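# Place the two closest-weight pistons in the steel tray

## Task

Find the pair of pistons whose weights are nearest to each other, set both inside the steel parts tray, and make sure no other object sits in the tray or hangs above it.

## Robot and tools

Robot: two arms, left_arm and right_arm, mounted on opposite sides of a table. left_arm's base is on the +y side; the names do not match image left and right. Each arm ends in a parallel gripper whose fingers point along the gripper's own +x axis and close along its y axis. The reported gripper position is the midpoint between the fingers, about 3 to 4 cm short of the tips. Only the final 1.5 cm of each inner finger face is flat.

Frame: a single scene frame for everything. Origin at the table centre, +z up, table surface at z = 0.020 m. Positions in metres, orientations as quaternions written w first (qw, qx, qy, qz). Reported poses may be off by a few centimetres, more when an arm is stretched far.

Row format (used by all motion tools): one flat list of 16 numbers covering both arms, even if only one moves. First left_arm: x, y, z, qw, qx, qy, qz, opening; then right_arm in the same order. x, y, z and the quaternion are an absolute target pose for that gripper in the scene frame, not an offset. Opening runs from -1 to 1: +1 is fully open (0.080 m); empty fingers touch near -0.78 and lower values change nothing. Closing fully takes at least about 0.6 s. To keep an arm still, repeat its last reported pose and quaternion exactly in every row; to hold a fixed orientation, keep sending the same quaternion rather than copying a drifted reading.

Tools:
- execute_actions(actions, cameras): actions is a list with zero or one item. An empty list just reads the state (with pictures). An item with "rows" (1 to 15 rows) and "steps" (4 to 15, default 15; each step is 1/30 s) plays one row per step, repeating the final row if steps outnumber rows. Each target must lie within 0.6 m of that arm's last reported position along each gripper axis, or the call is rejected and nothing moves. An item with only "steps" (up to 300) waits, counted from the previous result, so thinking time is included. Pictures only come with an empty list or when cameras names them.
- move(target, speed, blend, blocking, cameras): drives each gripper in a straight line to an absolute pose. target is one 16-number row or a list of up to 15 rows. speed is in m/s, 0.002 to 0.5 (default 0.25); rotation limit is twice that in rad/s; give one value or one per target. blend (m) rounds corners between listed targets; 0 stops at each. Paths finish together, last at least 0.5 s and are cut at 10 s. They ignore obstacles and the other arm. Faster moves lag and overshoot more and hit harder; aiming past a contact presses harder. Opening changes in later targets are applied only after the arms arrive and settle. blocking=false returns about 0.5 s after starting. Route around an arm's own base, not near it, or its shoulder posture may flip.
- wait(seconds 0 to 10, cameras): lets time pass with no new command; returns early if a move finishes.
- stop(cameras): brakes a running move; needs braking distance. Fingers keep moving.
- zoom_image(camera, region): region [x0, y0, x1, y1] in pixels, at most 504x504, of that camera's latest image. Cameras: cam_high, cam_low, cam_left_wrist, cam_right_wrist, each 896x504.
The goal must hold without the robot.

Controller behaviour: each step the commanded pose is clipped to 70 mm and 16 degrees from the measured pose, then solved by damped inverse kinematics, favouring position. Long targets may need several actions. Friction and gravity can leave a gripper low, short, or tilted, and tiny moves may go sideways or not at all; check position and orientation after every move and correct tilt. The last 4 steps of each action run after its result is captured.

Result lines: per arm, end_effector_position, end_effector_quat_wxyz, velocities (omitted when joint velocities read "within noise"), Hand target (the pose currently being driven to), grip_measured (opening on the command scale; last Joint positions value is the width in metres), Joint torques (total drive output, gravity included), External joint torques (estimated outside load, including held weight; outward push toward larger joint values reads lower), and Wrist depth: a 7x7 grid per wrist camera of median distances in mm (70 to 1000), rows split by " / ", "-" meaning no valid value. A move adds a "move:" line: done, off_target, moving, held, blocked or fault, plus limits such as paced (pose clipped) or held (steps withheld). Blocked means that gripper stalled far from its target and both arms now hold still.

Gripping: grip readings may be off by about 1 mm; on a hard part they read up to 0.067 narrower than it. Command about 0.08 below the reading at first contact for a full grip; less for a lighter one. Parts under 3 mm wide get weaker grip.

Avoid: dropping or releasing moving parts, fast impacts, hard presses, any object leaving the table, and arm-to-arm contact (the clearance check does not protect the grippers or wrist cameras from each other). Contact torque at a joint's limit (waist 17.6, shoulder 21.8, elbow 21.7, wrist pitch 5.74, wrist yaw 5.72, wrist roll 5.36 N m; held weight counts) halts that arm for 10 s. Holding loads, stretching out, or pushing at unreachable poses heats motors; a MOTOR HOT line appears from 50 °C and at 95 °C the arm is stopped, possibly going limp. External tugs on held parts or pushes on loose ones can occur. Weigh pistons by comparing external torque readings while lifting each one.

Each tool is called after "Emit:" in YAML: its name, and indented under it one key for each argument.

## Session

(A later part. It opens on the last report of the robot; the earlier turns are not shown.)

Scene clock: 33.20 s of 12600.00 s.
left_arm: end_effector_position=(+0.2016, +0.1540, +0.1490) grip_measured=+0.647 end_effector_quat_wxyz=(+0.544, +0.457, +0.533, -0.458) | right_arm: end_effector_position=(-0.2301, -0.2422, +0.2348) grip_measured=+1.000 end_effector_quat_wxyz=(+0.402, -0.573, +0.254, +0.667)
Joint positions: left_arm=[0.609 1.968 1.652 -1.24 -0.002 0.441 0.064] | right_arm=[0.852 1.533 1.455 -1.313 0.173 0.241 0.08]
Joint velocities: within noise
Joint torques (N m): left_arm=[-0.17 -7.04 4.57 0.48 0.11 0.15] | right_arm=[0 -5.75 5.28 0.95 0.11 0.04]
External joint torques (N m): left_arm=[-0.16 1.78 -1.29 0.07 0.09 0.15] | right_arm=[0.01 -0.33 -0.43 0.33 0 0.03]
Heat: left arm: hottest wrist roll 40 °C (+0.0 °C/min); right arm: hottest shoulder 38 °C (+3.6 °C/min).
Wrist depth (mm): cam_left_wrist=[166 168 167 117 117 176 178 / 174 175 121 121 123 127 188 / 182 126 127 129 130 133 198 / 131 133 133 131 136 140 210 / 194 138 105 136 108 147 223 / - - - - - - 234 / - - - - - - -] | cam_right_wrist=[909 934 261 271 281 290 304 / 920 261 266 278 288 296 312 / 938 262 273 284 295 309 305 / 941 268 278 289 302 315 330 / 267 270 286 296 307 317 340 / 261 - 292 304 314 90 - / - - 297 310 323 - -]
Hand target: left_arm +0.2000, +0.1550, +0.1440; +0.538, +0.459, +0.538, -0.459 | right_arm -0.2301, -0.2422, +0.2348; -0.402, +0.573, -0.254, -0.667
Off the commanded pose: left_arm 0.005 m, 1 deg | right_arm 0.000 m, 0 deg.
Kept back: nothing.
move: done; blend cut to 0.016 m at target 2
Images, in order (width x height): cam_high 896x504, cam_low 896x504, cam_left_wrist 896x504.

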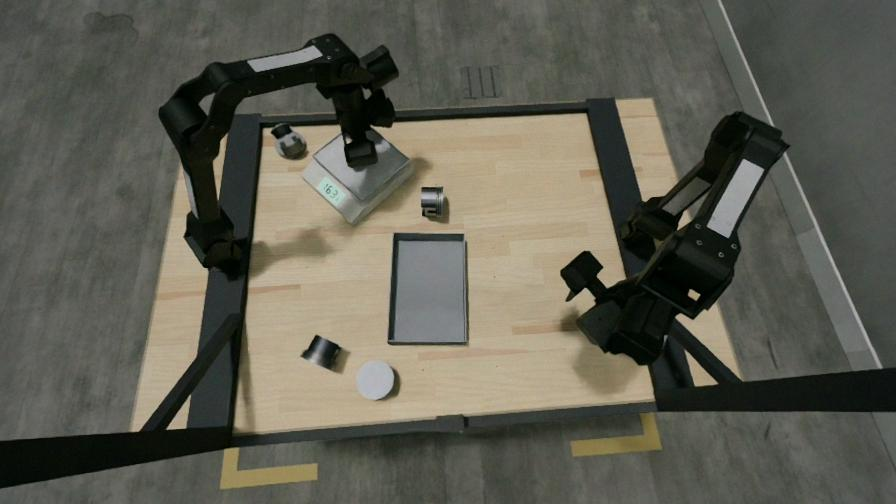

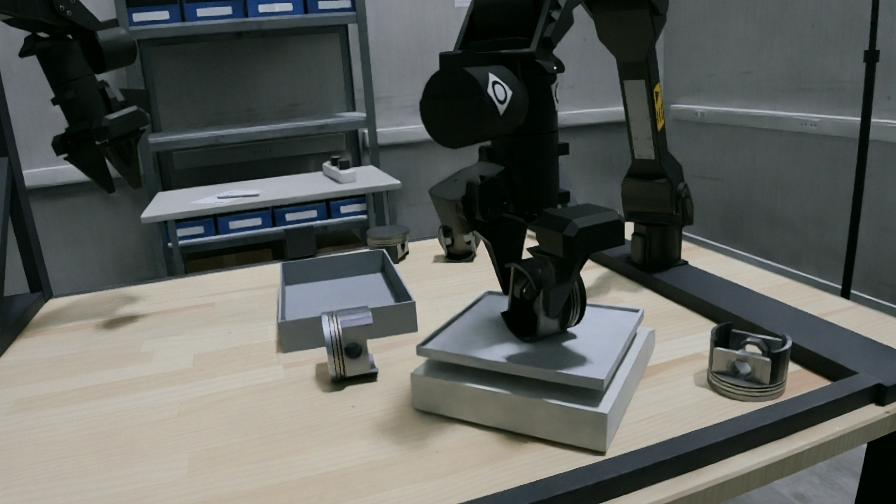

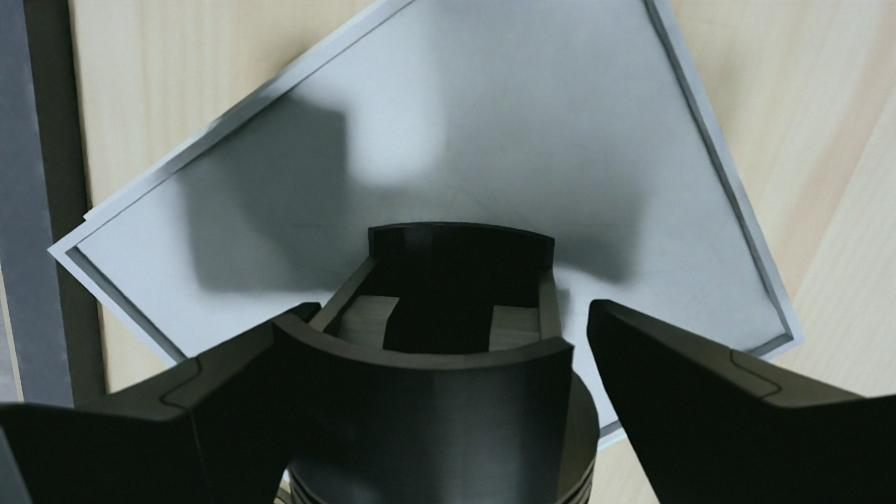

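Emit:
move:
  target:
    - [0.2, 0.155, 0.144, 0.5377, 0.4592, 0.5377, -0.4592, 1.0, -0.2301, -0.2422, 0.2348, 0.402, -0.573, 0.254, 0.667, 1]
  cameras: ["cam_left_wrist","cam_high"]

Emit:
zoom_image:
  camera: "cam_high"
  region: [300, 160, 360, 220]

Scene clock: 34.13 s of 12600.00 s.
left_arm: end_effector_position=(+0.2016, +0.1540, +0.1490) grip_measured=+1.000 end_effector_quat_wxyz=(+0.544, +0.457, +0.533, -0.458) | right_arm: end_effector_position=(-0.2301, -0.2422, +0.2348) grip_measured=+1.000 end_effector_quat_wxyz=(+0.402, -0.573, +0.254, +0.667)
Joint positions: left_arm=[0.609 1.968 1.652 -1.24 -0.002 0.441 0.08] | right_arm=[0.852 1.533 1.455 -1.313 0.173 0.241 0.08]
Joint velocities: within noise
Joint torques (N m): left_arm=[-0.19 -7.04 4.57 0.48 0.11 0.14] | right_arm=[-0.14 -5.75 5.22 0.91 0.11 0.02]
External joint torques (N m): left_arm=[-0.14 1.82 -1.27 0.09 0.09 0.14] | right_arm=[-0.13 -0.35 -0.43 0.31 0 0.01]
Heat: left arm: hottest wrist roll 40 °C (+0.0 °C/min); right arm: hottest shoulder 38 °C (+3.5 °C/min).
Wrist depth (mm): cam_left_wrist=[166 169 168 117 117 175 178 / 174 175 121 121 123 127 188 / 181 126 127 129 130 133 198 / 131 133 135 132 135 140 210 / 188 137 106 134 107 145 223 / - - - - - 87 - / - - - - - - -] | cam_right_wrist=[912 927 262 272 280 291 303 / 944 260 266 277 290 296 312 / 937 263 273 283 295 307 307 / 935 268 278 289 303 315 330 / 265 271 286 298 307 319 339 / 262 - 292 303 314 90 - / - - 295 310 323 - -]
Hand target: left_arm +0.2000, +0.1550, +0.1440; +0.538, +0.459, +0.538, -0.459 | right_arm -0.2301, -0.2422, +0.2348; -0.402, +0.573, -0.254, -0.667
Off the commanded pose: left_arm 0.005 m, 1 deg | right_arm 0.000 m, 0 deg.
Kept back: nothing.
move: done
Images, in order (width x height): cam_high 896x504, cam_left_wrist 896x504.

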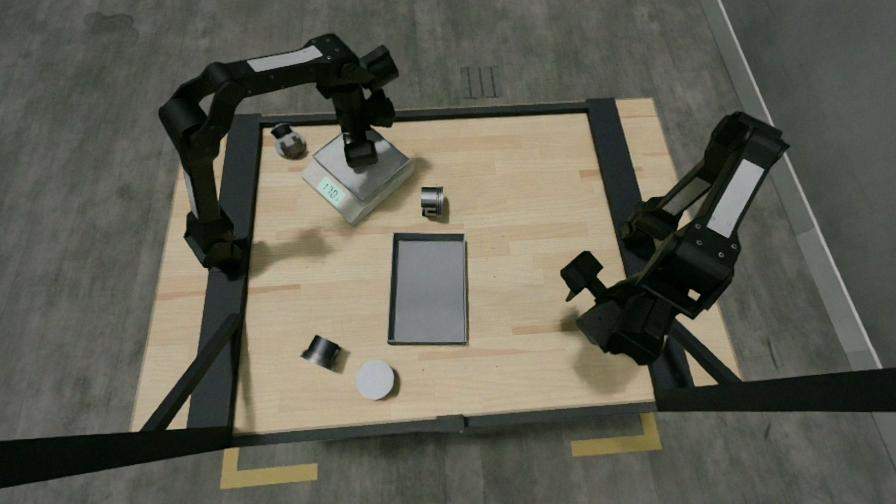

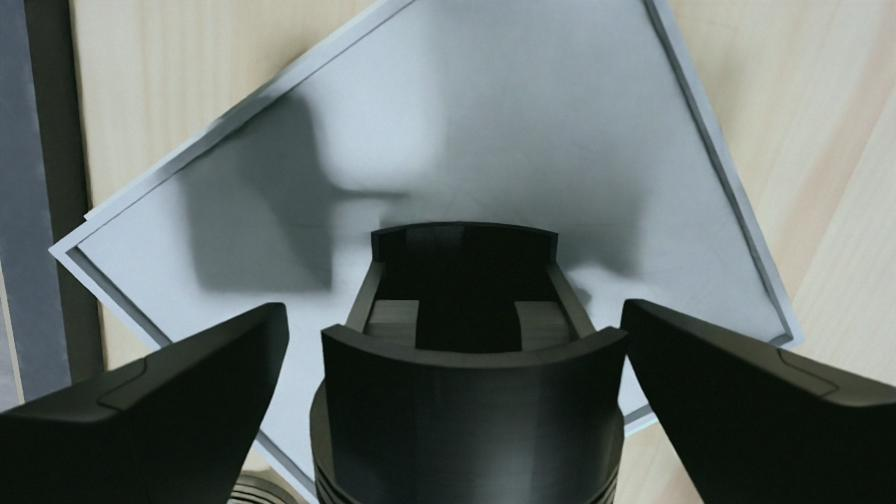

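Scaled by 8.400.

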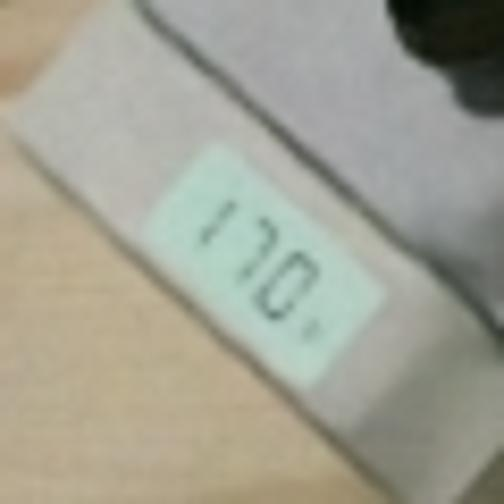

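Emit:
move:
  target:
    - [0.198, 0.155, 0.22, 0.5377, 0.4592, 0.5377, -0.4592, 1.0, -0.2301, -0.2422, 0.2348, 0.402, -0.573, 0.254, 0.667, 1]
  speed: 0.15
  cameras: ["cam_left_wrist","cam_high"]

Emit:
zoom_image:
  camera: "cam_high"
  region: [300, 160, 360, 220]

Scene clock: 35.43 s of 12600.00 s.
left_arm: end_effector_position=(+0.1983, +0.1577, +0.2217) grip_measured=+1.000 end_effector_quat_wxyz=(+0.540, +0.459, +0.537, -0.458) | right_arm: end_effector_position=(-0.2301, -0.2422, +0.2348) grip_measured=+1.000 end_effector_quat_wxyz=(+0.402, -0.573, +0.254, +0.667)
Joint positions: left_arm=[0.607 1.98 1.96 -1.547 -0.002 0.441 0.08] | right_arm=[0.852 1.533 1.455 -1.313 0.173 0.241 0.08]
Joint velocities: within noise
Joint torques (N m): left_arm=[-0.41 -6.58 6.33 0.29 0.11 -0.01] | right_arm=[-0.05 -5.65 5.24 0.92 0.11 0.03]
External joint torques (N m): left_arm=[-0.42 2.2 0.64 -0.09 0.1 -0.01] | right_arm=[-0.04 -0.25 -0.39 0.33 0 0.03]
Heat: left arm: hottest wrist roll 40 °C (+0.0 °C/min); right arm: hottest shoulder 38 °C (+3.4 °C/min).
Wrist depth (mm): cam_left_wrist=[898 230 231 182 236 243 241 / 943 242 191 191 194 258 257 / - 231 199 195 203 272 275 / - 265 210 139 214 288 294 / - 266 222 148 226 303 312 / - - 305 282 321 87 - / - - 333 340 347 - -] | cam_right_wrist=[890 934 261 272 281 290 304 / 911 260 267 277 290 296 313 / 933 262 272 285 295 307 306 / 965 268 279 287 303 314 331 / 266 272 285 296 307 317 339 / 262 - 292 302 314 90 - / - - 295 311 322 - -]
Hand target: left_arm +0.1980, +0.1551, +0.2200; +0.538, +0.459, +0.538, -0.459 | right_arm -0.2301, -0.2422, +0.2348; -0.402, +0.573, -0.254, -0.667
Off the commanded pose: left_arm 0.003 m, 0 deg | right_arm 0.000 m, 0 deg.
Kept back: nothing.
move: done
Images, in order (width x height): cam_high 896x504, cam_left_wrist 896x504.

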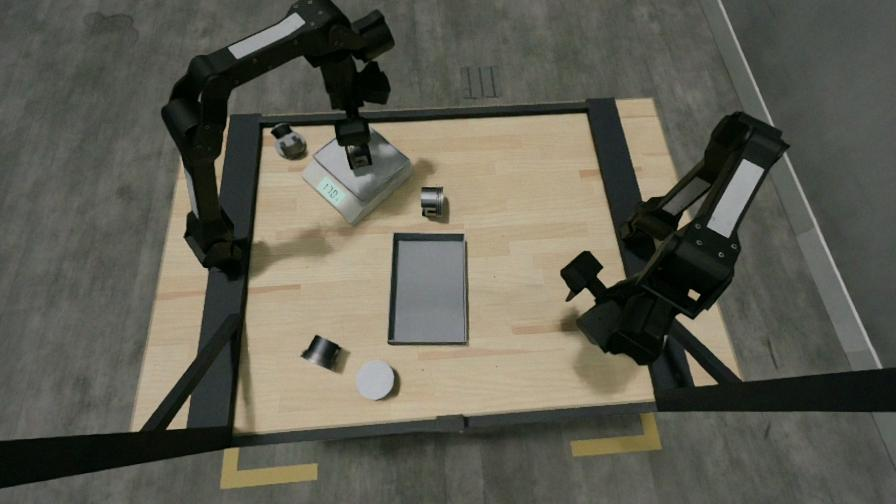

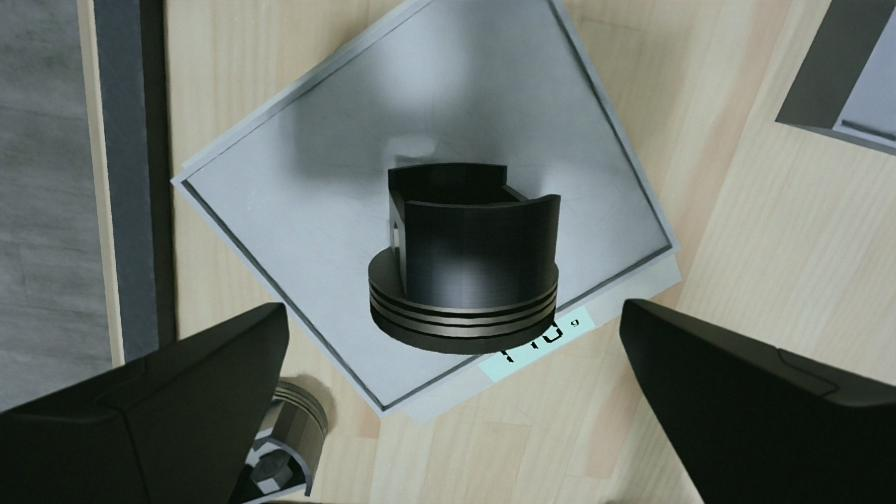

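Scaled by 8.400.

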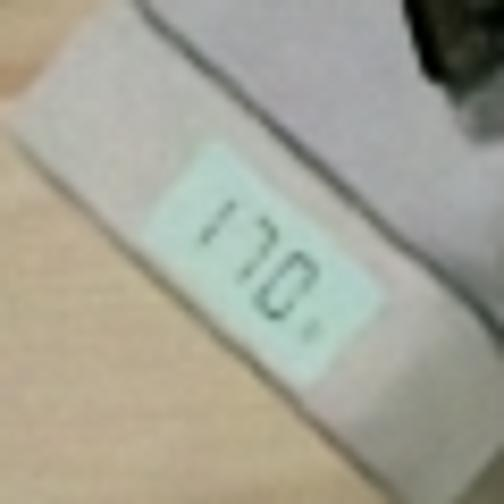

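Emit:
move:
  target:
    - [0.194, 0.152, 0.145, 0.5377, 0.4592, 0.5377, -0.4592, 1.0, -0.2301, -0.2422, 0.2348, 0.402, -0.573, 0.254, 0.667, 1]
    - [0.194, 0.152, 0.145, 0.5377, 0.4592, 0.5377, -0.4592, 0.15, -0.2301, -0.2422, 0.2348, 0.402, -0.573, 0.254, 0.667, 1]
    - [0.194, 0.152, 0.19, 0.5377, 0.4592, 0.5377, -0.4592, 0.15, -0.2301, -0.2422, 0.2348, 0.402, -0.573, 0.254, 0.667, 1]
  speed: [0.15,0.1,0.15]

Scene clock: 38.07 s of 12600.00 s.
left_arm: end_effector_position=(+0.1940, +0.1543, +0.1844) grip_measured=+0.295 end_effector_quat_wxyz=(+0.532, +0.461, +0.543, -0.458) | right_arm: end_effector_position=(-0.2301, -0.2422, +0.2348) grip_measured=+1.000 end_effector_quat_wxyz=(+0.402, -0.573, +0.254, +0.667)
Joint positions: left_arm=[0.593 1.977 1.807 -1.417 0 0.431 0.048] | right_arm=[0.852 1.533 1.455 -1.313 0.173 0.241 0.08]
Joint velocities: within noise
Joint torques (N m): left_arm=[-0.37 -8.69 7.02 0.21 0.02 -0.12] | right_arm=[-0.03 -5.67 5.24 0.92 0.09 0.04]
External joint torques (N m): left_arm=[-0.36 0.08 1.28 -0.13 0 -0.12] | right_arm=[-0.05 -0.23 -0.48 0.31 -0.03 0.04]
Heat: left arm: hottest wrist roll 40 °C (+0.0 °C/min); right arm: hottest shoulder 38 °C (+3.2 °C/min).
Wrist depth (mm): cam_left_wrist=[192 196 148 145 150 209 209 / 201 203 152 154 156 223 219 / 198 157 161 162 165 233 239 / 213 167 169 130 176 245 254 / 238 243 124 134 102 265 274 / - - - - - - 286 / - - - - - - -] | cam_right_wrist=[907 917 261 271 281 291 304 / 929 261 267 277 289 297 312 / 944 263 274 284 295 307 305 / 948 267 278 290 302 316 328 / 266 273 285 296 308 318 341 / 263 - 292 303 314 90 - / - - 297 309 323 - -]
Hand target: left_arm +0.1940, +0.1521, +0.1899; +0.538, +0.459, +0.538, -0.459 | right_arm -0.2301, -0.2422, +0.2348; -0.402, +0.573, -0.254, -0.667
Off the commanded pose: left_arm 0.006 m, 1 deg | right_arm 0.000 m, 0 deg.
Kept back: nothing.
move: done

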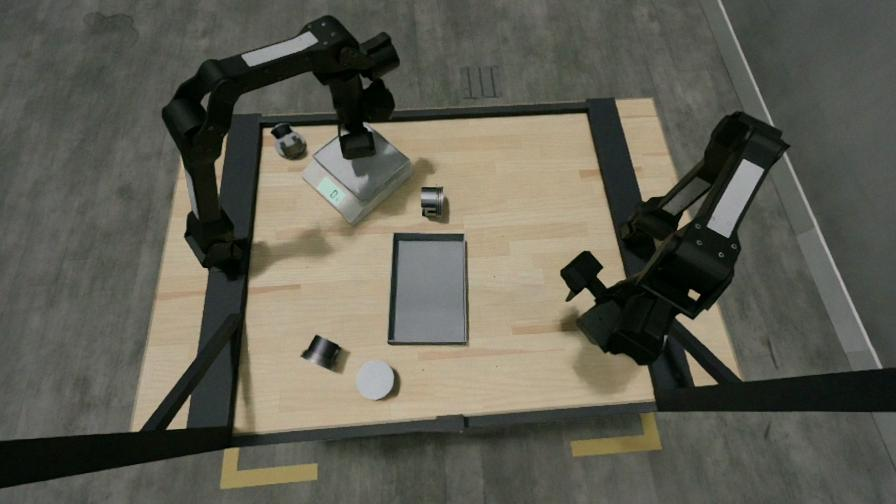

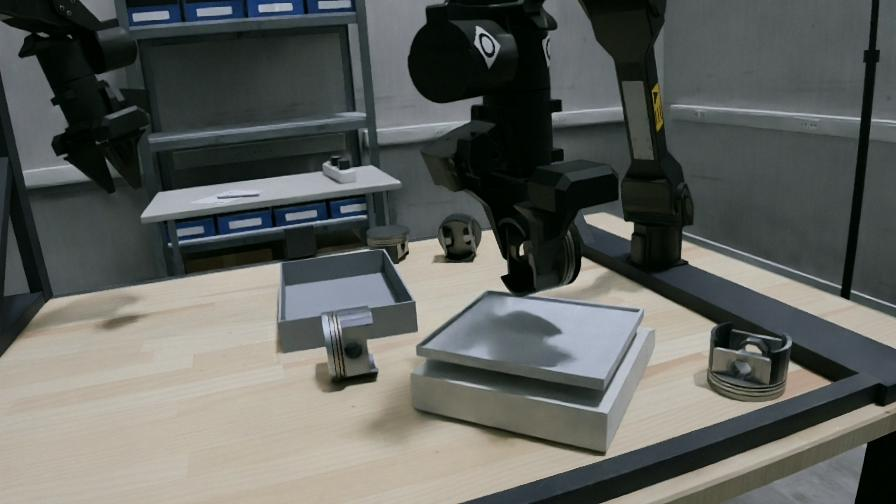

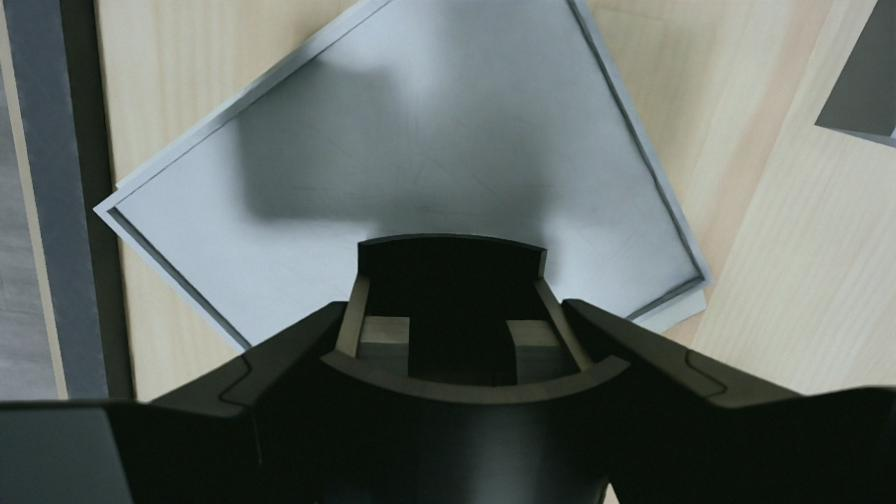

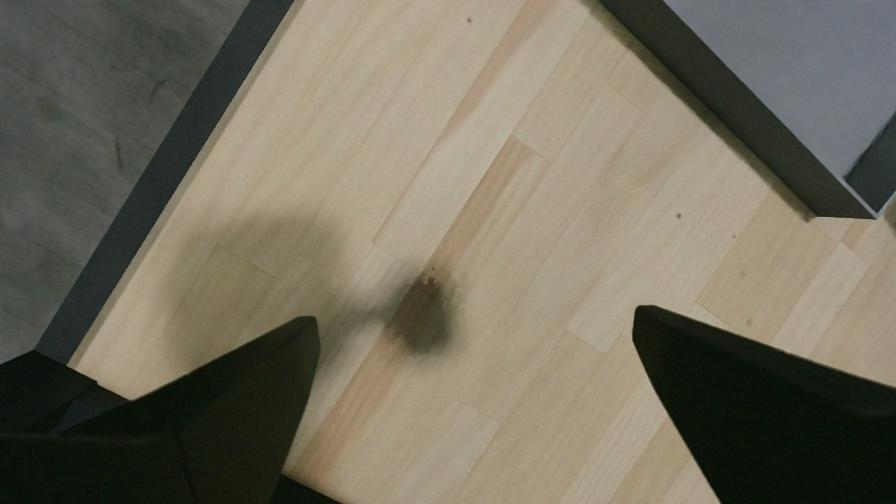

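Emit:
move:
  target:
    - [0.12, 0.175, 0.19, 0.5377, 0.4592, 0.5377, -0.4592, 0.15, -0.2301, -0.2422, 0.2348, 0.402, -0.573, 0.254, 0.667, 1]
    - [-0.03, 0.19, 0.12, 0.5377, 0.4592, 0.5377, -0.4592, 0.15, -0.2301, -0.2422, 0.2348, 0.402, -0.573, 0.254, 0.667, 1]
    - [-0.03, 0.19, 0.08, 0.5377, 0.4592, 0.5377, -0.4592, 0.15, -0.2301, -0.2422, 0.2348, 0.402, -0.573, 0.254, 0.667, 1]
    - [-0.03, 0.19, 0.08, 0.5377, 0.4592, 0.5377, -0.4592, 0.7, -0.2301, -0.2422, 0.2348, 0.402, -0.573, 0.254, 0.667, 1]
    - [-0.03, 0.19, 0.15, 0.5377, 0.4592, 0.5377, -0.4592, 0.7, -0.2301, -0.2422, 0.2348, 0.402, -0.573, 0.254, 0.667, 1]
    - [-0.19, 0.25, 0.19, 0.5, 0.5, 0.5, -0.5, 1, -0.2301, -0.2422, 0.2348, 0.402, -0.573, 0.254, 0.667, 1]
  speed: [0.3,0.3,0.1,0.1,0.2,0.3]
  blend: [0.03,0.02,0,0,0.02,0]

Scene clock: 42.40 s of 12600.00 s.
left_arm: end_effector_position=(-0.1883, +0.2512, +0.1901) grip_measured=+1.000 end_effector_quat_wxyz=(+0.499, +0.499, +0.501, -0.501) | right_arm: end_effector_position=(-0.2301, -0.2422, +0.2348) grip_measured=+1.000 end_effector_quat_wxyz=(+0.402, -0.573, +0.254, +0.667)
Joint positions: left_arm=[-0.683 1.584 1.35 -1.336 0.003 -0.688 0.08] | right_arm=[0.852 1.533 1.455 -1.313 0.173 0.241 0.08]
Joint velocities: within noise
Joint torques (N m): left_arm=[-0.38 -4.02 6.56 0.28 -0.15 -0.13] | right_arm=[-0.01 -5.84 5.14 0.91 0.16 0]
External joint torques (N m): left_arm=[-0.37 1.9 0.78 -0.05 -0.12 -0.13] | right_arm=[0 -0.5 -0.49 0.31 0.05 0]
Heat: left arm: hottest shoulder 40 °C (+8.5 °C/min); right arm: hottest shoulder 38 °C (+2.8 °C/min).
Wrist depth (mm): cam_left_wrist=[205 208 209 211 213 216 218 / 217 219 221 223 222 227 233 / 229 230 233 234 166 240 248 / 242 245 247 249 181 255 - / 257 253 262 266 264 265 - / - - 282 285 287 87 - / - - 282 284 290 - -] | cam_right_wrist=[898 919 260 272 281 290 303 / 929 260 265 278 289 296 312 / 926 262 273 283 297 308 305 / 933 267 276 288 301 316 332 / 266 271 284 297 306 318 337 / 262 - 291 303 314 90 - / - - 296 310 322 - -]
Hand target: left_arm -0.1900, +0.2500, +0.1900; +0.500, +0.500, +0.500, -0.500 | right_arm -0.2301, -0.2422, +0.2348; -0.402, +0.573, -0.254, -0.667
Off the commanded pose: left_arm 0.002 m, 0 deg | right_arm 0.000 m, 0 deg.
Kept back: nothing.
move: done

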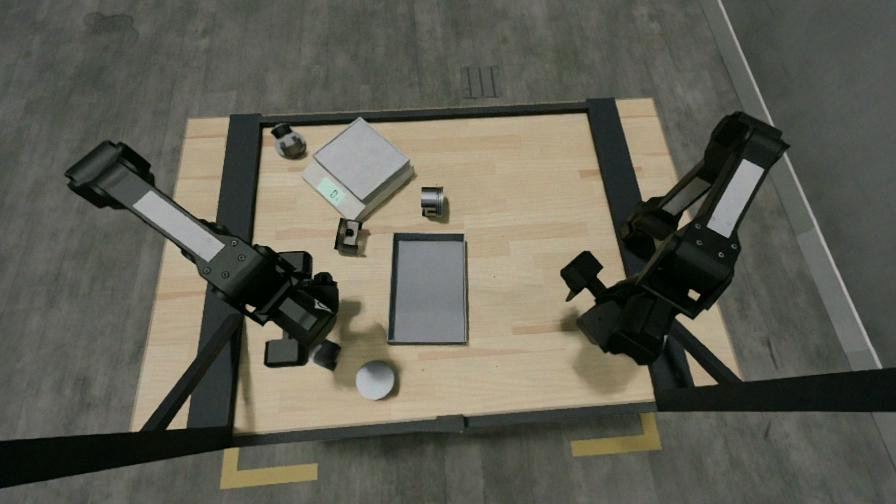

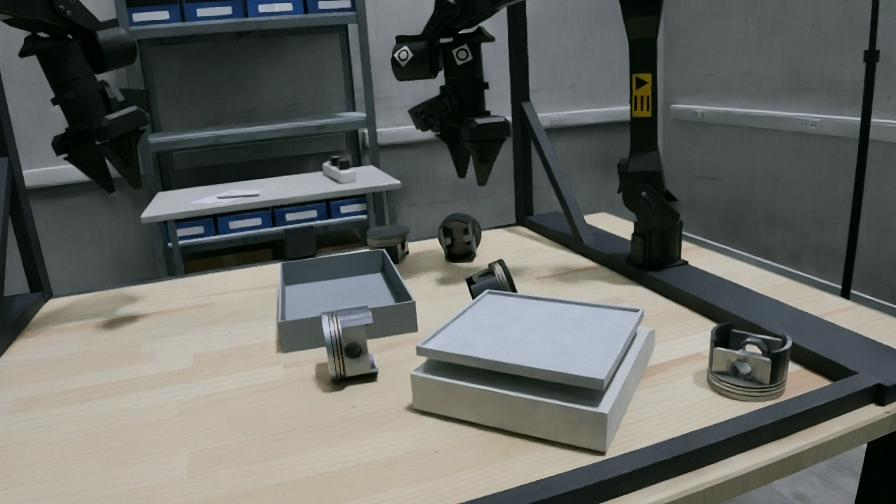

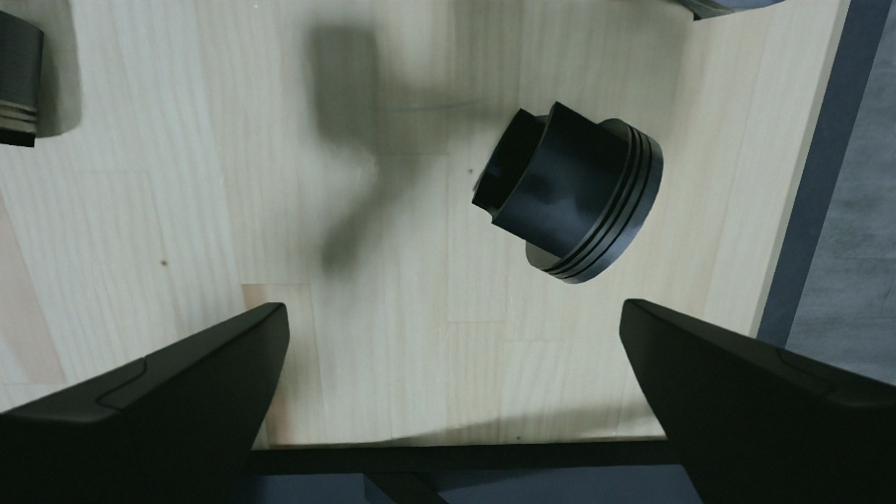

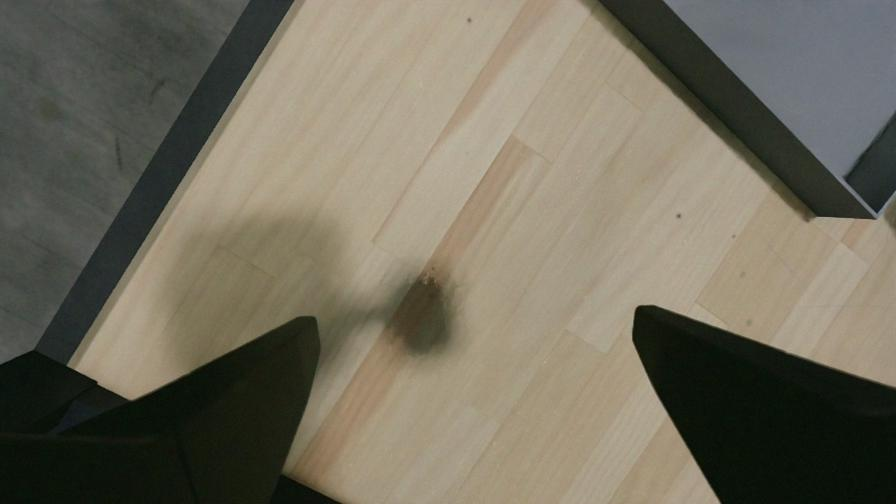

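Emit:
move:
  target:
    - [-0.256, 0.14, 0.19, 0.5, 0.5, 0.5, -0.5, 1, -0.2301, -0.2422, 0.2348, 0.402, -0.573, 0.254, 0.667, 1]
  speed: 0.25
  cameras: ["cam_left_wrist"]

Scene clock: 44.03 s of 12600.00 s.
left_arm: end_effector_position=(-0.2562, +0.1425, +0.1934) grip_measured=+1.000 end_effector_quat_wxyz=(+0.500, +0.497, +0.501, -0.503) | right_arm: end_effector_position=(-0.2301, -0.2422, +0.2348) grip_measured=+1.000 end_effector_quat_wxyz=(+0.402, -0.573, +0.254, +0.667)
Joint positions: left_arm=[-0.642 2.098 2.02 -1.485 0.003 -0.648 0.08] | right_arm=[0.852 1.533 1.455 -1.313 0.173 0.241 0.08]
Joint velocities: within noise
Joint torques (N m): left_arm=[0.22 -7.18 6.46 0.27 -0.13 0.15] | right_arm=[0 -5.68 5.26 0.91 0.11 0]
External joint torques (N m): left_arm=[0.28 2.34 0.79 -0.1 -0.1 0.15] | right_arm=[-0.01 -0.3 -0.42 0.29 0 -0.01]
Heat: left arm: hottest shoulder 40 °C (+8.2 °C/min); right arm: hottest shoulder 38 °C (+2.7 °C/min).
Wrist depth (mm): cam_left_wrist=[204 206 207 212 212 217 943 / 211 214 214 221 222 230 - / 227 231 231 230 190 246 - / 242 244 246 247 200 - - / 256 252 261 262 265 - - / - - 277 216 288 87 - / - - 301 302 311 - -] | cam_right_wrist=[901 920 262 272 280 291 302 / 928 260 268 277 287 295 312 / 936 262 274 283 294 307 307 / 947 268 279 288 303 315 330 / 265 271 285 296 308 319 341 / 262 - 292 303 315 90 - / - - 296 309 325 - -]
Hand target: left_arm -0.2560, +0.1401, +0.1900; +0.500, +0.500, +0.500, -0.500 | right_arm -0.2301, -0.2422, +0.2348; -0.402, +0.573, -0.254, -0.667
Off the commanded pose: left_arm 0.004 m, 0 deg | right_arm 0.000 m, 0 deg.
Kept back: nothing.
move: done
Images, in order (width x height): cam_left_wrist 896x504.

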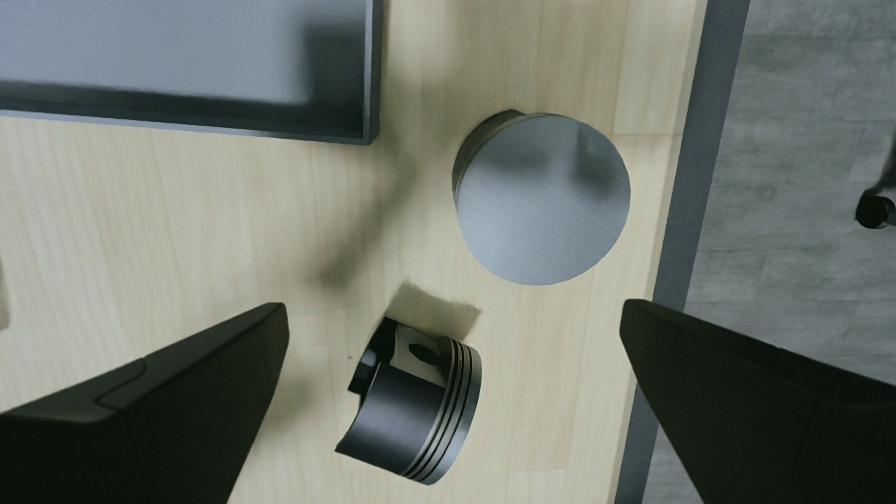

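Emit:
move:
  target:
    - [-0.294, 0.138, 0.14, 0.5, 0.5, 0.5, -0.5, 1, -0.2301, -0.2422, 0.2348, 0.402, -0.573, 0.254, 0.667, 1]
  speed: 0.2
  cameras: ["cam_left_wrist"]

Scene clock: 45.20 s of 12600.00 s.
left_arm: end_effector_position=(-0.2944, +0.1376, +0.1458) grip_measured=+1.000 end_effector_quat_wxyz=(+0.499, +0.496, +0.499, -0.506) | right_arm: end_effector_position=(-0.2301, -0.2422, +0.2348) grip_measured=+1.000 end_effector_quat_wxyz=(+0.402, -0.573, +0.254, +0.667)
Joint positions: left_arm=[-0.706 2.204 1.997 -1.35 0.002 -0.708 0.08] | right_arm=[0.852 1.533 1.455 -1.313 0.173 0.241 0.08]
Joint velocities: within noise
Joint torques (N m): left_arm=[-0.06 -8.17 5.05 0.47 -0.1 -0.13] | right_arm=[-0.1 -5.67 5.31 0.9 0.12 0.01]
External joint torques (N m): left_arm=[-0.08 2.21 -0.76 0.09 -0.06 -0.13] | right_arm=[-0.07 -0.21 -0.43 0.28 0 0]
Heat: left arm: hottest shoulder 40 °C (+8.0 °C/min); right arm: hottest shoulder 38 °C (+2.7 °C/min).
Wrist depth (mm): cam_left_wrist=[160 159 165 168 169 174 920 / 170 167 175 175 178 921 969 / 181 183 183 137 186 972 - / 191 193 193 145 196 - - / 202 201 205 154 207 - - / - - 216 223 226 87 - / - - 170 239 243 - -] | cam_right_wrist=[898 916 262 272 281 291 303 / 928 261 267 278 290 296 311 / 949 262 272 282 294 308 305 / 939 268 278 289 304 315 329 / 267 271 285 295 308 317 340 / 262 - 292 302 316 90 - / - - 297 310 324 - -]
Hand target: left_arm -0.2939, +0.1380, +0.1400; +0.500, +0.500, +0.500, -0.500 | right_arm -0.2301, -0.2422, +0.2348; -0.402, +0.573, -0.254, -0.667
Off the commanded pose: left_arm 0.006 m, 1 deg | right_arm 0.000 m, 0 deg.
Kept back: nothing.
move: done
Images, in order (width x height): cam_left_wrist 896x504.

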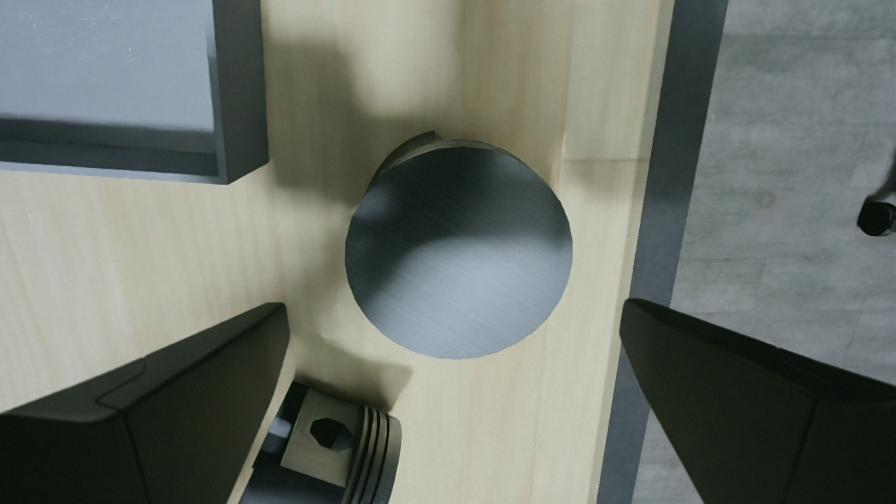

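Emit:
move:
  target:
    - [-0.296, 0.139, 0.084, 0.5, 0.5, 0.5, -0.5, 1, -0.2301, -0.2422, 0.2348, 0.402, -0.573, 0.254, 0.667, 1]
    - [-0.296, 0.139, 0.084, 0.5, 0.5, 0.5, -0.5, 0.6, -0.2301, -0.2422, 0.2348, 0.402, -0.573, 0.254, 0.667, 1]
  speed: 0.1
  cameras: ["cam_left_wrist"]

Scene clock: 47.00 s of 12600.00 s.
left_arm: end_effector_position=(-0.2971, +0.1360, +0.0911) grip_measured=+0.785 end_effector_quat_wxyz=(+0.500, +0.493, +0.500, -0.508) | right_arm: end_effector_position=(-0.2301, -0.2422, +0.2348) grip_measured=+1.000 end_effector_quat_wxyz=(+0.402, -0.573, +0.254, +0.667)
Joint positions: left_arm=[-0.708 2.227 1.818 -1.141 0.002 -0.713 0.07] | right_arm=[0.852 1.533 1.455 -1.313 0.173 0.241 0.08]
Joint velocities: within noise
Joint torques (N m): left_arm=[-0.36 -8.21 4.43 0.41 -0.11 -0.13] | right_arm=[-0.13 -5.75 5.33 0.93 0.11 0.01]
External joint torques (N m): left_arm=[-0.42 2.3 -1.32 0.04 -0.07 -0.13] | right_arm=[-0.16 -0.37 -0.38 0.29 0 0]
Heat: left arm: hottest shoulder 40 °C (+7.7 °C/min); right arm: hottest shoulder 39 °C (+3.8 °C/min).
Wrist depth (mm): cam_left_wrist=[- 113 116 118 119 120 856 / - 120 122 124 125 127 905 / - 127 129 128 132 134 938 / 135 135 134 - 139 142 - / 141 141 - - 92 149 - / - - - 97 - - - / - - 164 105 173 - -] | cam_right_wrist=[911 928 262 272 282 291 303 / 915 261 268 277 289 297 311 / 946 264 273 284 294 306 307 / 961 269 277 288 302 316 331 / 266 273 285 297 306 317 339 / 263 - 293 300 316 90 - / - - 297 311 324 - -]
Hand target: left_arm -0.2960, +0.1391, +0.0840; +0.500, +0.500, +0.500, -0.500 | right_arm -0.2301, -0.2422, +0.2348; -0.402, +0.573, -0.254, -0.667
Off the commanded pose: left_arm 0.008 m, 1 deg | right_arm 0.000 m, 0 deg.
Kept back: nothing.
move: done
Images, in order (width x height): cam_left_wrist 896x504.

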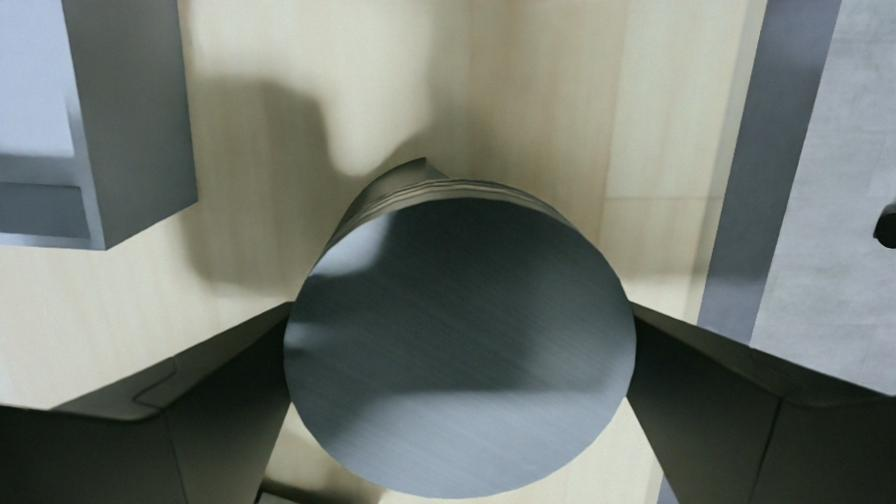

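Emit:
move:
  target:
    - [-0.296, 0.139, 0.18, 0.5, 0.5, 0.5, -0.5, 0.6, -0.2301, -0.2422, 0.2348, 0.402, -0.573, 0.254, 0.667, 1]
    - [0.2, 0.163, 0.20, 0.5, 0.5, 0.5, -0.5, 0.6, -0.2301, -0.2422, 0.2348, 0.402, -0.573, 0.254, 0.667, 1]
    - [0.2, 0.163, 0.166, 0.5, 0.5, 0.5, -0.5, 0.6, -0.2301, -0.2422, 0.2348, 0.402, -0.573, 0.254, 0.667, 1]
    - [0.2, 0.163, 0.15, 0.5, 0.5, 0.5, -0.5, 0.6, -0.2301, -0.2422, 0.2348, 0.402, -0.573, 0.254, 0.667, 1]
    - [0.2, 0.163, 0.149, 0.5, 0.5, 0.5, -0.5, 1, -0.2301, -0.2422, 0.2348, 0.402, -0.573, 0.254, 0.667, 1]
  speed: [0.2,0.3,0.2,0.05,0.1]
  blend: [0.04,0.02,0.005,0,0]
  cameras: ["cam_left_wrist","cam_low","cam_high"]

Emit:
zoom_image:
  camera: "cam_high"
  region: [300, 160, 360, 220]

Scene clock: 50.97 s of 12600.00 s.
left_arm: end_effector_position=(+0.2018, +0.1628, +0.1526) grip_measured=+1.000 end_effector_quat_wxyz=(+0.506, +0.499, +0.498, -0.498) | right_arm: end_effector_position=(-0.2301, -0.2422, +0.2348) grip_measured=+1.000 end_effector_quat_wxyz=(+0.402, -0.573, +0.254, +0.667)
Joint positions: left_arm=[0.623 1.942 1.631 -1.249 -0.003 0.611 0.08] | right_arm=[0.852 1.533 1.455 -1.313 0.173 0.241 0.08]
Joint velocities: within noise
Joint torques (N m): left_arm=[-0.31 -7.06 4.82 0.47 0.14 0.14] | right_arm=[-0.02 -5.72 5.15 0.89 0.12 -0.01]
External joint torques (N m): left_arm=[-0.31 1.54 -0.95 0.11 0.11 0.14] | right_arm=[0.02 -0.32 -0.5 0.29 0 -0.02]
Heat: left arm: hottest shoulder 41 °C (+8.2 °C/min); right arm: hottest shoulder 39 °C (+3.5 °C/min).
Wrist depth (mm): cam_left_wrist=[170 171 118 119 120 177 182 / 177 178 124 125 126 128 193 / 184 129 130 129 134 136 202 / 136 136 136 - 140 143 170 / 190 141 - - 94 149 175 / - - - 99 98 87 - / - - 235 108 256 - -] | cam_right_wrist=[909 935 263 273 282 290 304 / 918 261 266 278 288 295 314 / 949 262 272 285 295 306 305 / 943 268 278 288 302 316 330 / 266 271 284 295 308 318 337 / 262 - 293 301 316 90 - / - - 296 308 322 - -]
Hand target: left_arm +0.2000, +0.1630, +0.1490; +0.500, +0.500, +0.500, -0.500 | right_arm -0.2301, -0.2422, +0.2348; -0.402, +0.573, -0.254, -0.667
Off the commanded pose: left_arm 0.004 m, 1 deg | right_arm 0.000 m, 0 deg.
Kept back: nothing.
move: done; blend cut to 0.017 m at target 2
Images, in order (width x height): cam_high 896x504, cam_low 896x504, cam_left_wrist 896x504.

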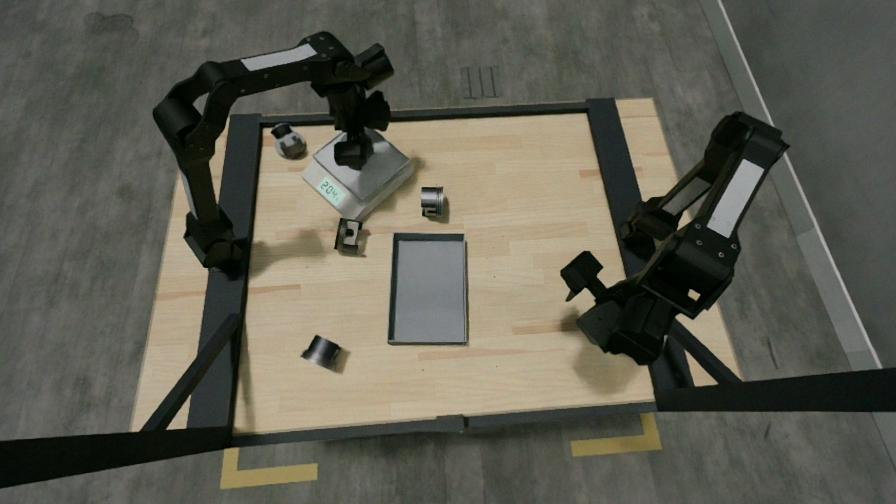

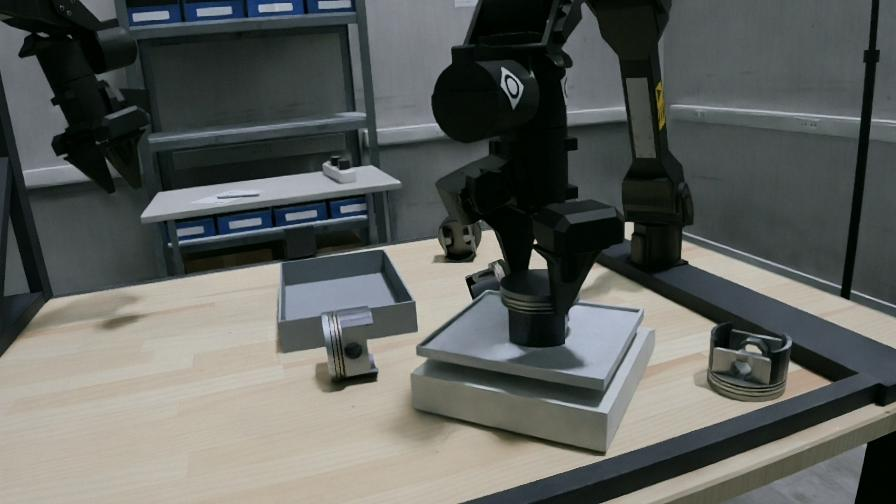

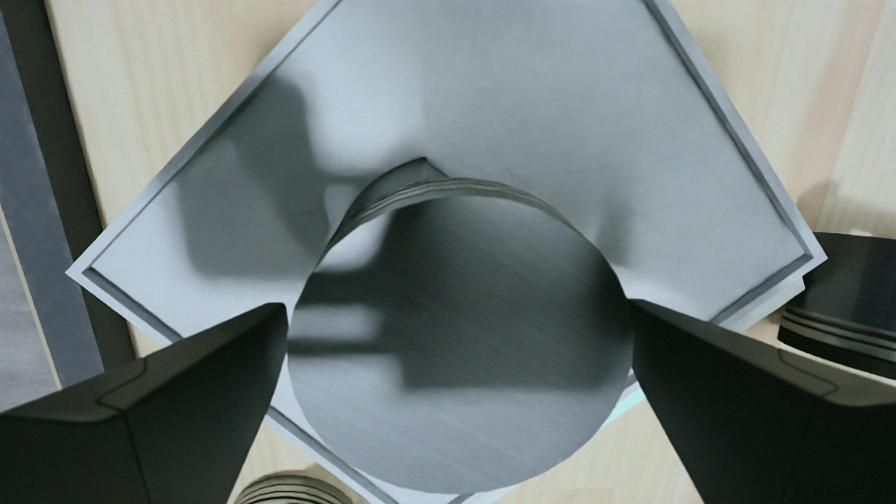

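Scaled by 8.400.

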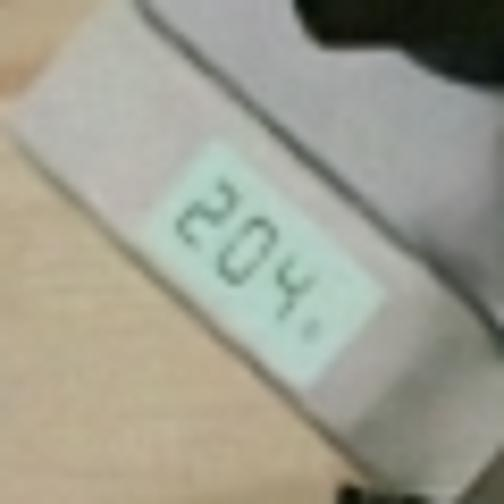

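Emit:
move:
  target:
    - [0.2, 0.163, 0.149, 0.5, 0.5, 0.5, -0.5, 0.6, -0.2301, -0.2422, 0.2348, 0.402, -0.573, 0.254, 0.667, 1]
    - [0.19, 0.165, 0.19, 0.5, 0.5, 0.5, -0.5, 0.6, -0.2301, -0.2422, 0.2348, 0.402, -0.573, 0.254, 0.667, 1]
    - [-0.095, 0.265, 0.18, 0.5, 0.5, 0.5, -0.5, 0.6, -0.2301, -0.2422, 0.2348, 0.402, -0.573, 0.254, 0.667, 1]
    - [-0.095, 0.265, 0.11, 0.5, 0.5, 0.5, -0.5, 0.6, -0.2301, -0.2422, 0.2348, 0.402, -0.573, 0.254, 0.667, 1]
    - [-0.095, 0.265, 0.087, 0.5, 0.5, 0.5, -0.5, 0.6, -0.2301, -0.2422, 0.2348, 0.402, -0.573, 0.254, 0.667, 1]
    - [-0.095, 0.265, 0.087, 0.5, 0.5, 0.5, -0.5, 1, -0.2301, -0.2422, 0.2348, 0.402, -0.573, 0.254, 0.667, 1]
  speed: [0.1,0.2,0.3,0.2,0.06,0.1]
  blend: [0,0.02,0.03,0.005,0,0]
  cameras: ["cam_left_wrist","cam_low","cam_high"]

Scene clock: 55.20 s of 12600.00 s.
left_arm: end_effector_position=(-0.0953, +0.2631, +0.0893) grip_measured=+1.000 end_effector_quat_wxyz=(+0.500, +0.497, +0.500, -0.504) | right_arm: end_effector_position=(-0.2301, -0.2422, +0.2348) grip_measured=+1.000 end_effector_quat_wxyz=(+0.402, -0.573, +0.254, +0.667)
Joint positions: left_arm=[-0.383 1.427 0.795 -0.929 0.003 -0.389 0.08] | right_arm=[0.852 1.533 1.455 -1.313 0.173 0.241 0.08]
Joint velocities: within noise
Joint torques (N m): left_arm=[-0.42 -3.02 4.45 0.46 -0.12 -0.13] | right_arm=[-0.14 -5.78 5.26 0.88 0.11 0.03]
External joint torques (N m): left_arm=[-0.42 1.27 -0.9 0.11 -0.1 -0.13] | right_arm=[-0.13 -0.33 -0.44 0.27 0 0.02]
Heat: left arm: hottest shoulder 41 °C (+7.6 °C/min); right arm: hottest shoulder 39 °C (+3.3 °C/min).
Wrist depth (mm): cam_left_wrist=[117 118 120 121 122 124 126 / 123 124 126 127 129 130 132 / 130 131 132 131 135 138 137 / 137 139 138 - 141 146 145 / 145 144 96 - 98 153 158 / - - 103 101 102 87 - / - - 170 111 176 - -] | cam_right_wrist=[919 922 263 271 282 291 303 / 922 261 266 277 288 296 312 / 938 262 273 283 296 307 306 / 947 268 278 289 302 316 330 / 265 271 283 297 307 318 341 / 262 - 291 304 314 90 - / - - 296 309 325 - -]
Hand target: left_arm -0.0950, +0.2651, +0.0870; +0.500, +0.500, +0.500, -0.500 | right_arm -0.2301, -0.2422, +0.2348; -0.402, +0.573, -0.254, -0.667
Off the commanded pose: left_arm 0.003 m, 1 deg | right_arm 0.000 m, 0 deg.
Kept back: nothing.
move: done
Images, in order (width x height): cam_high 896x504, cam_low 896x504, cam_left_wrist 896x504.

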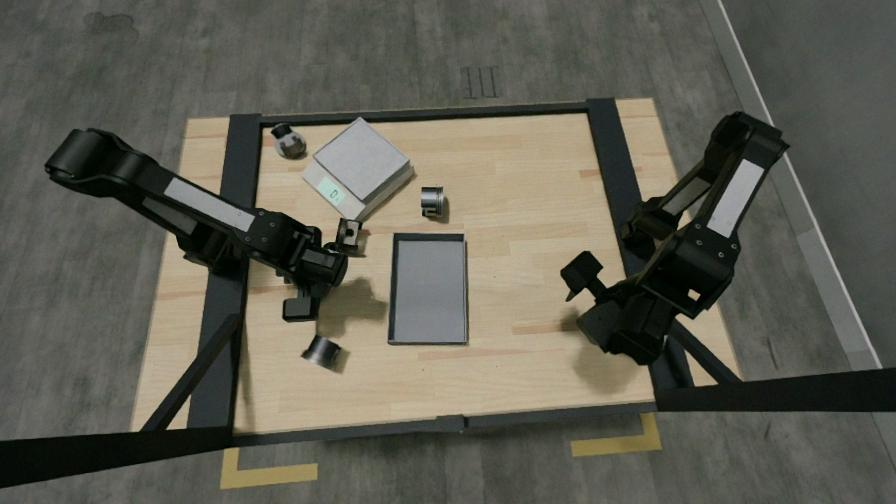

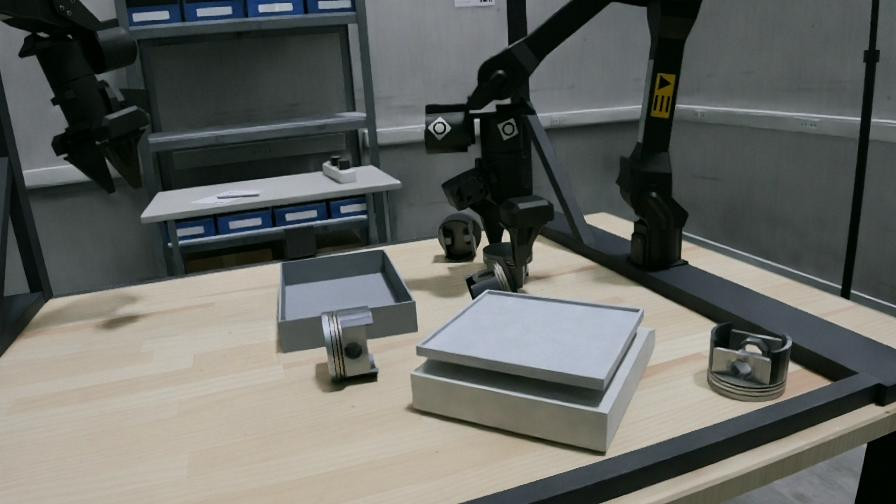

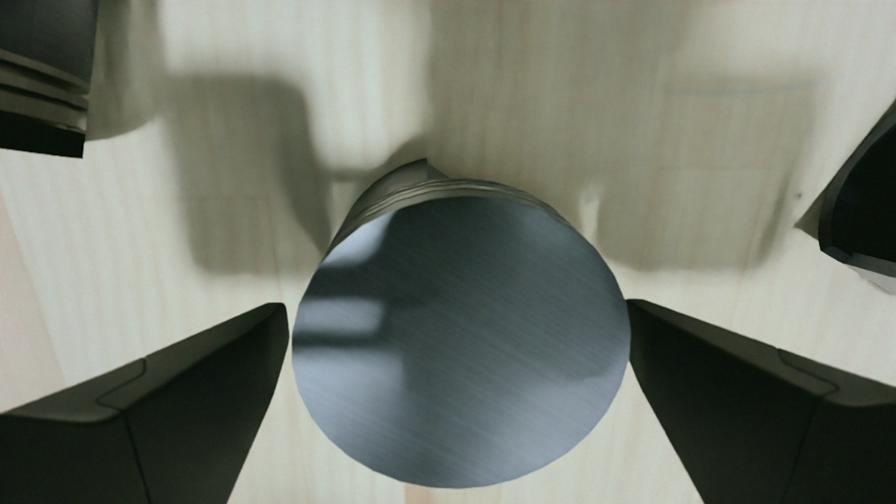

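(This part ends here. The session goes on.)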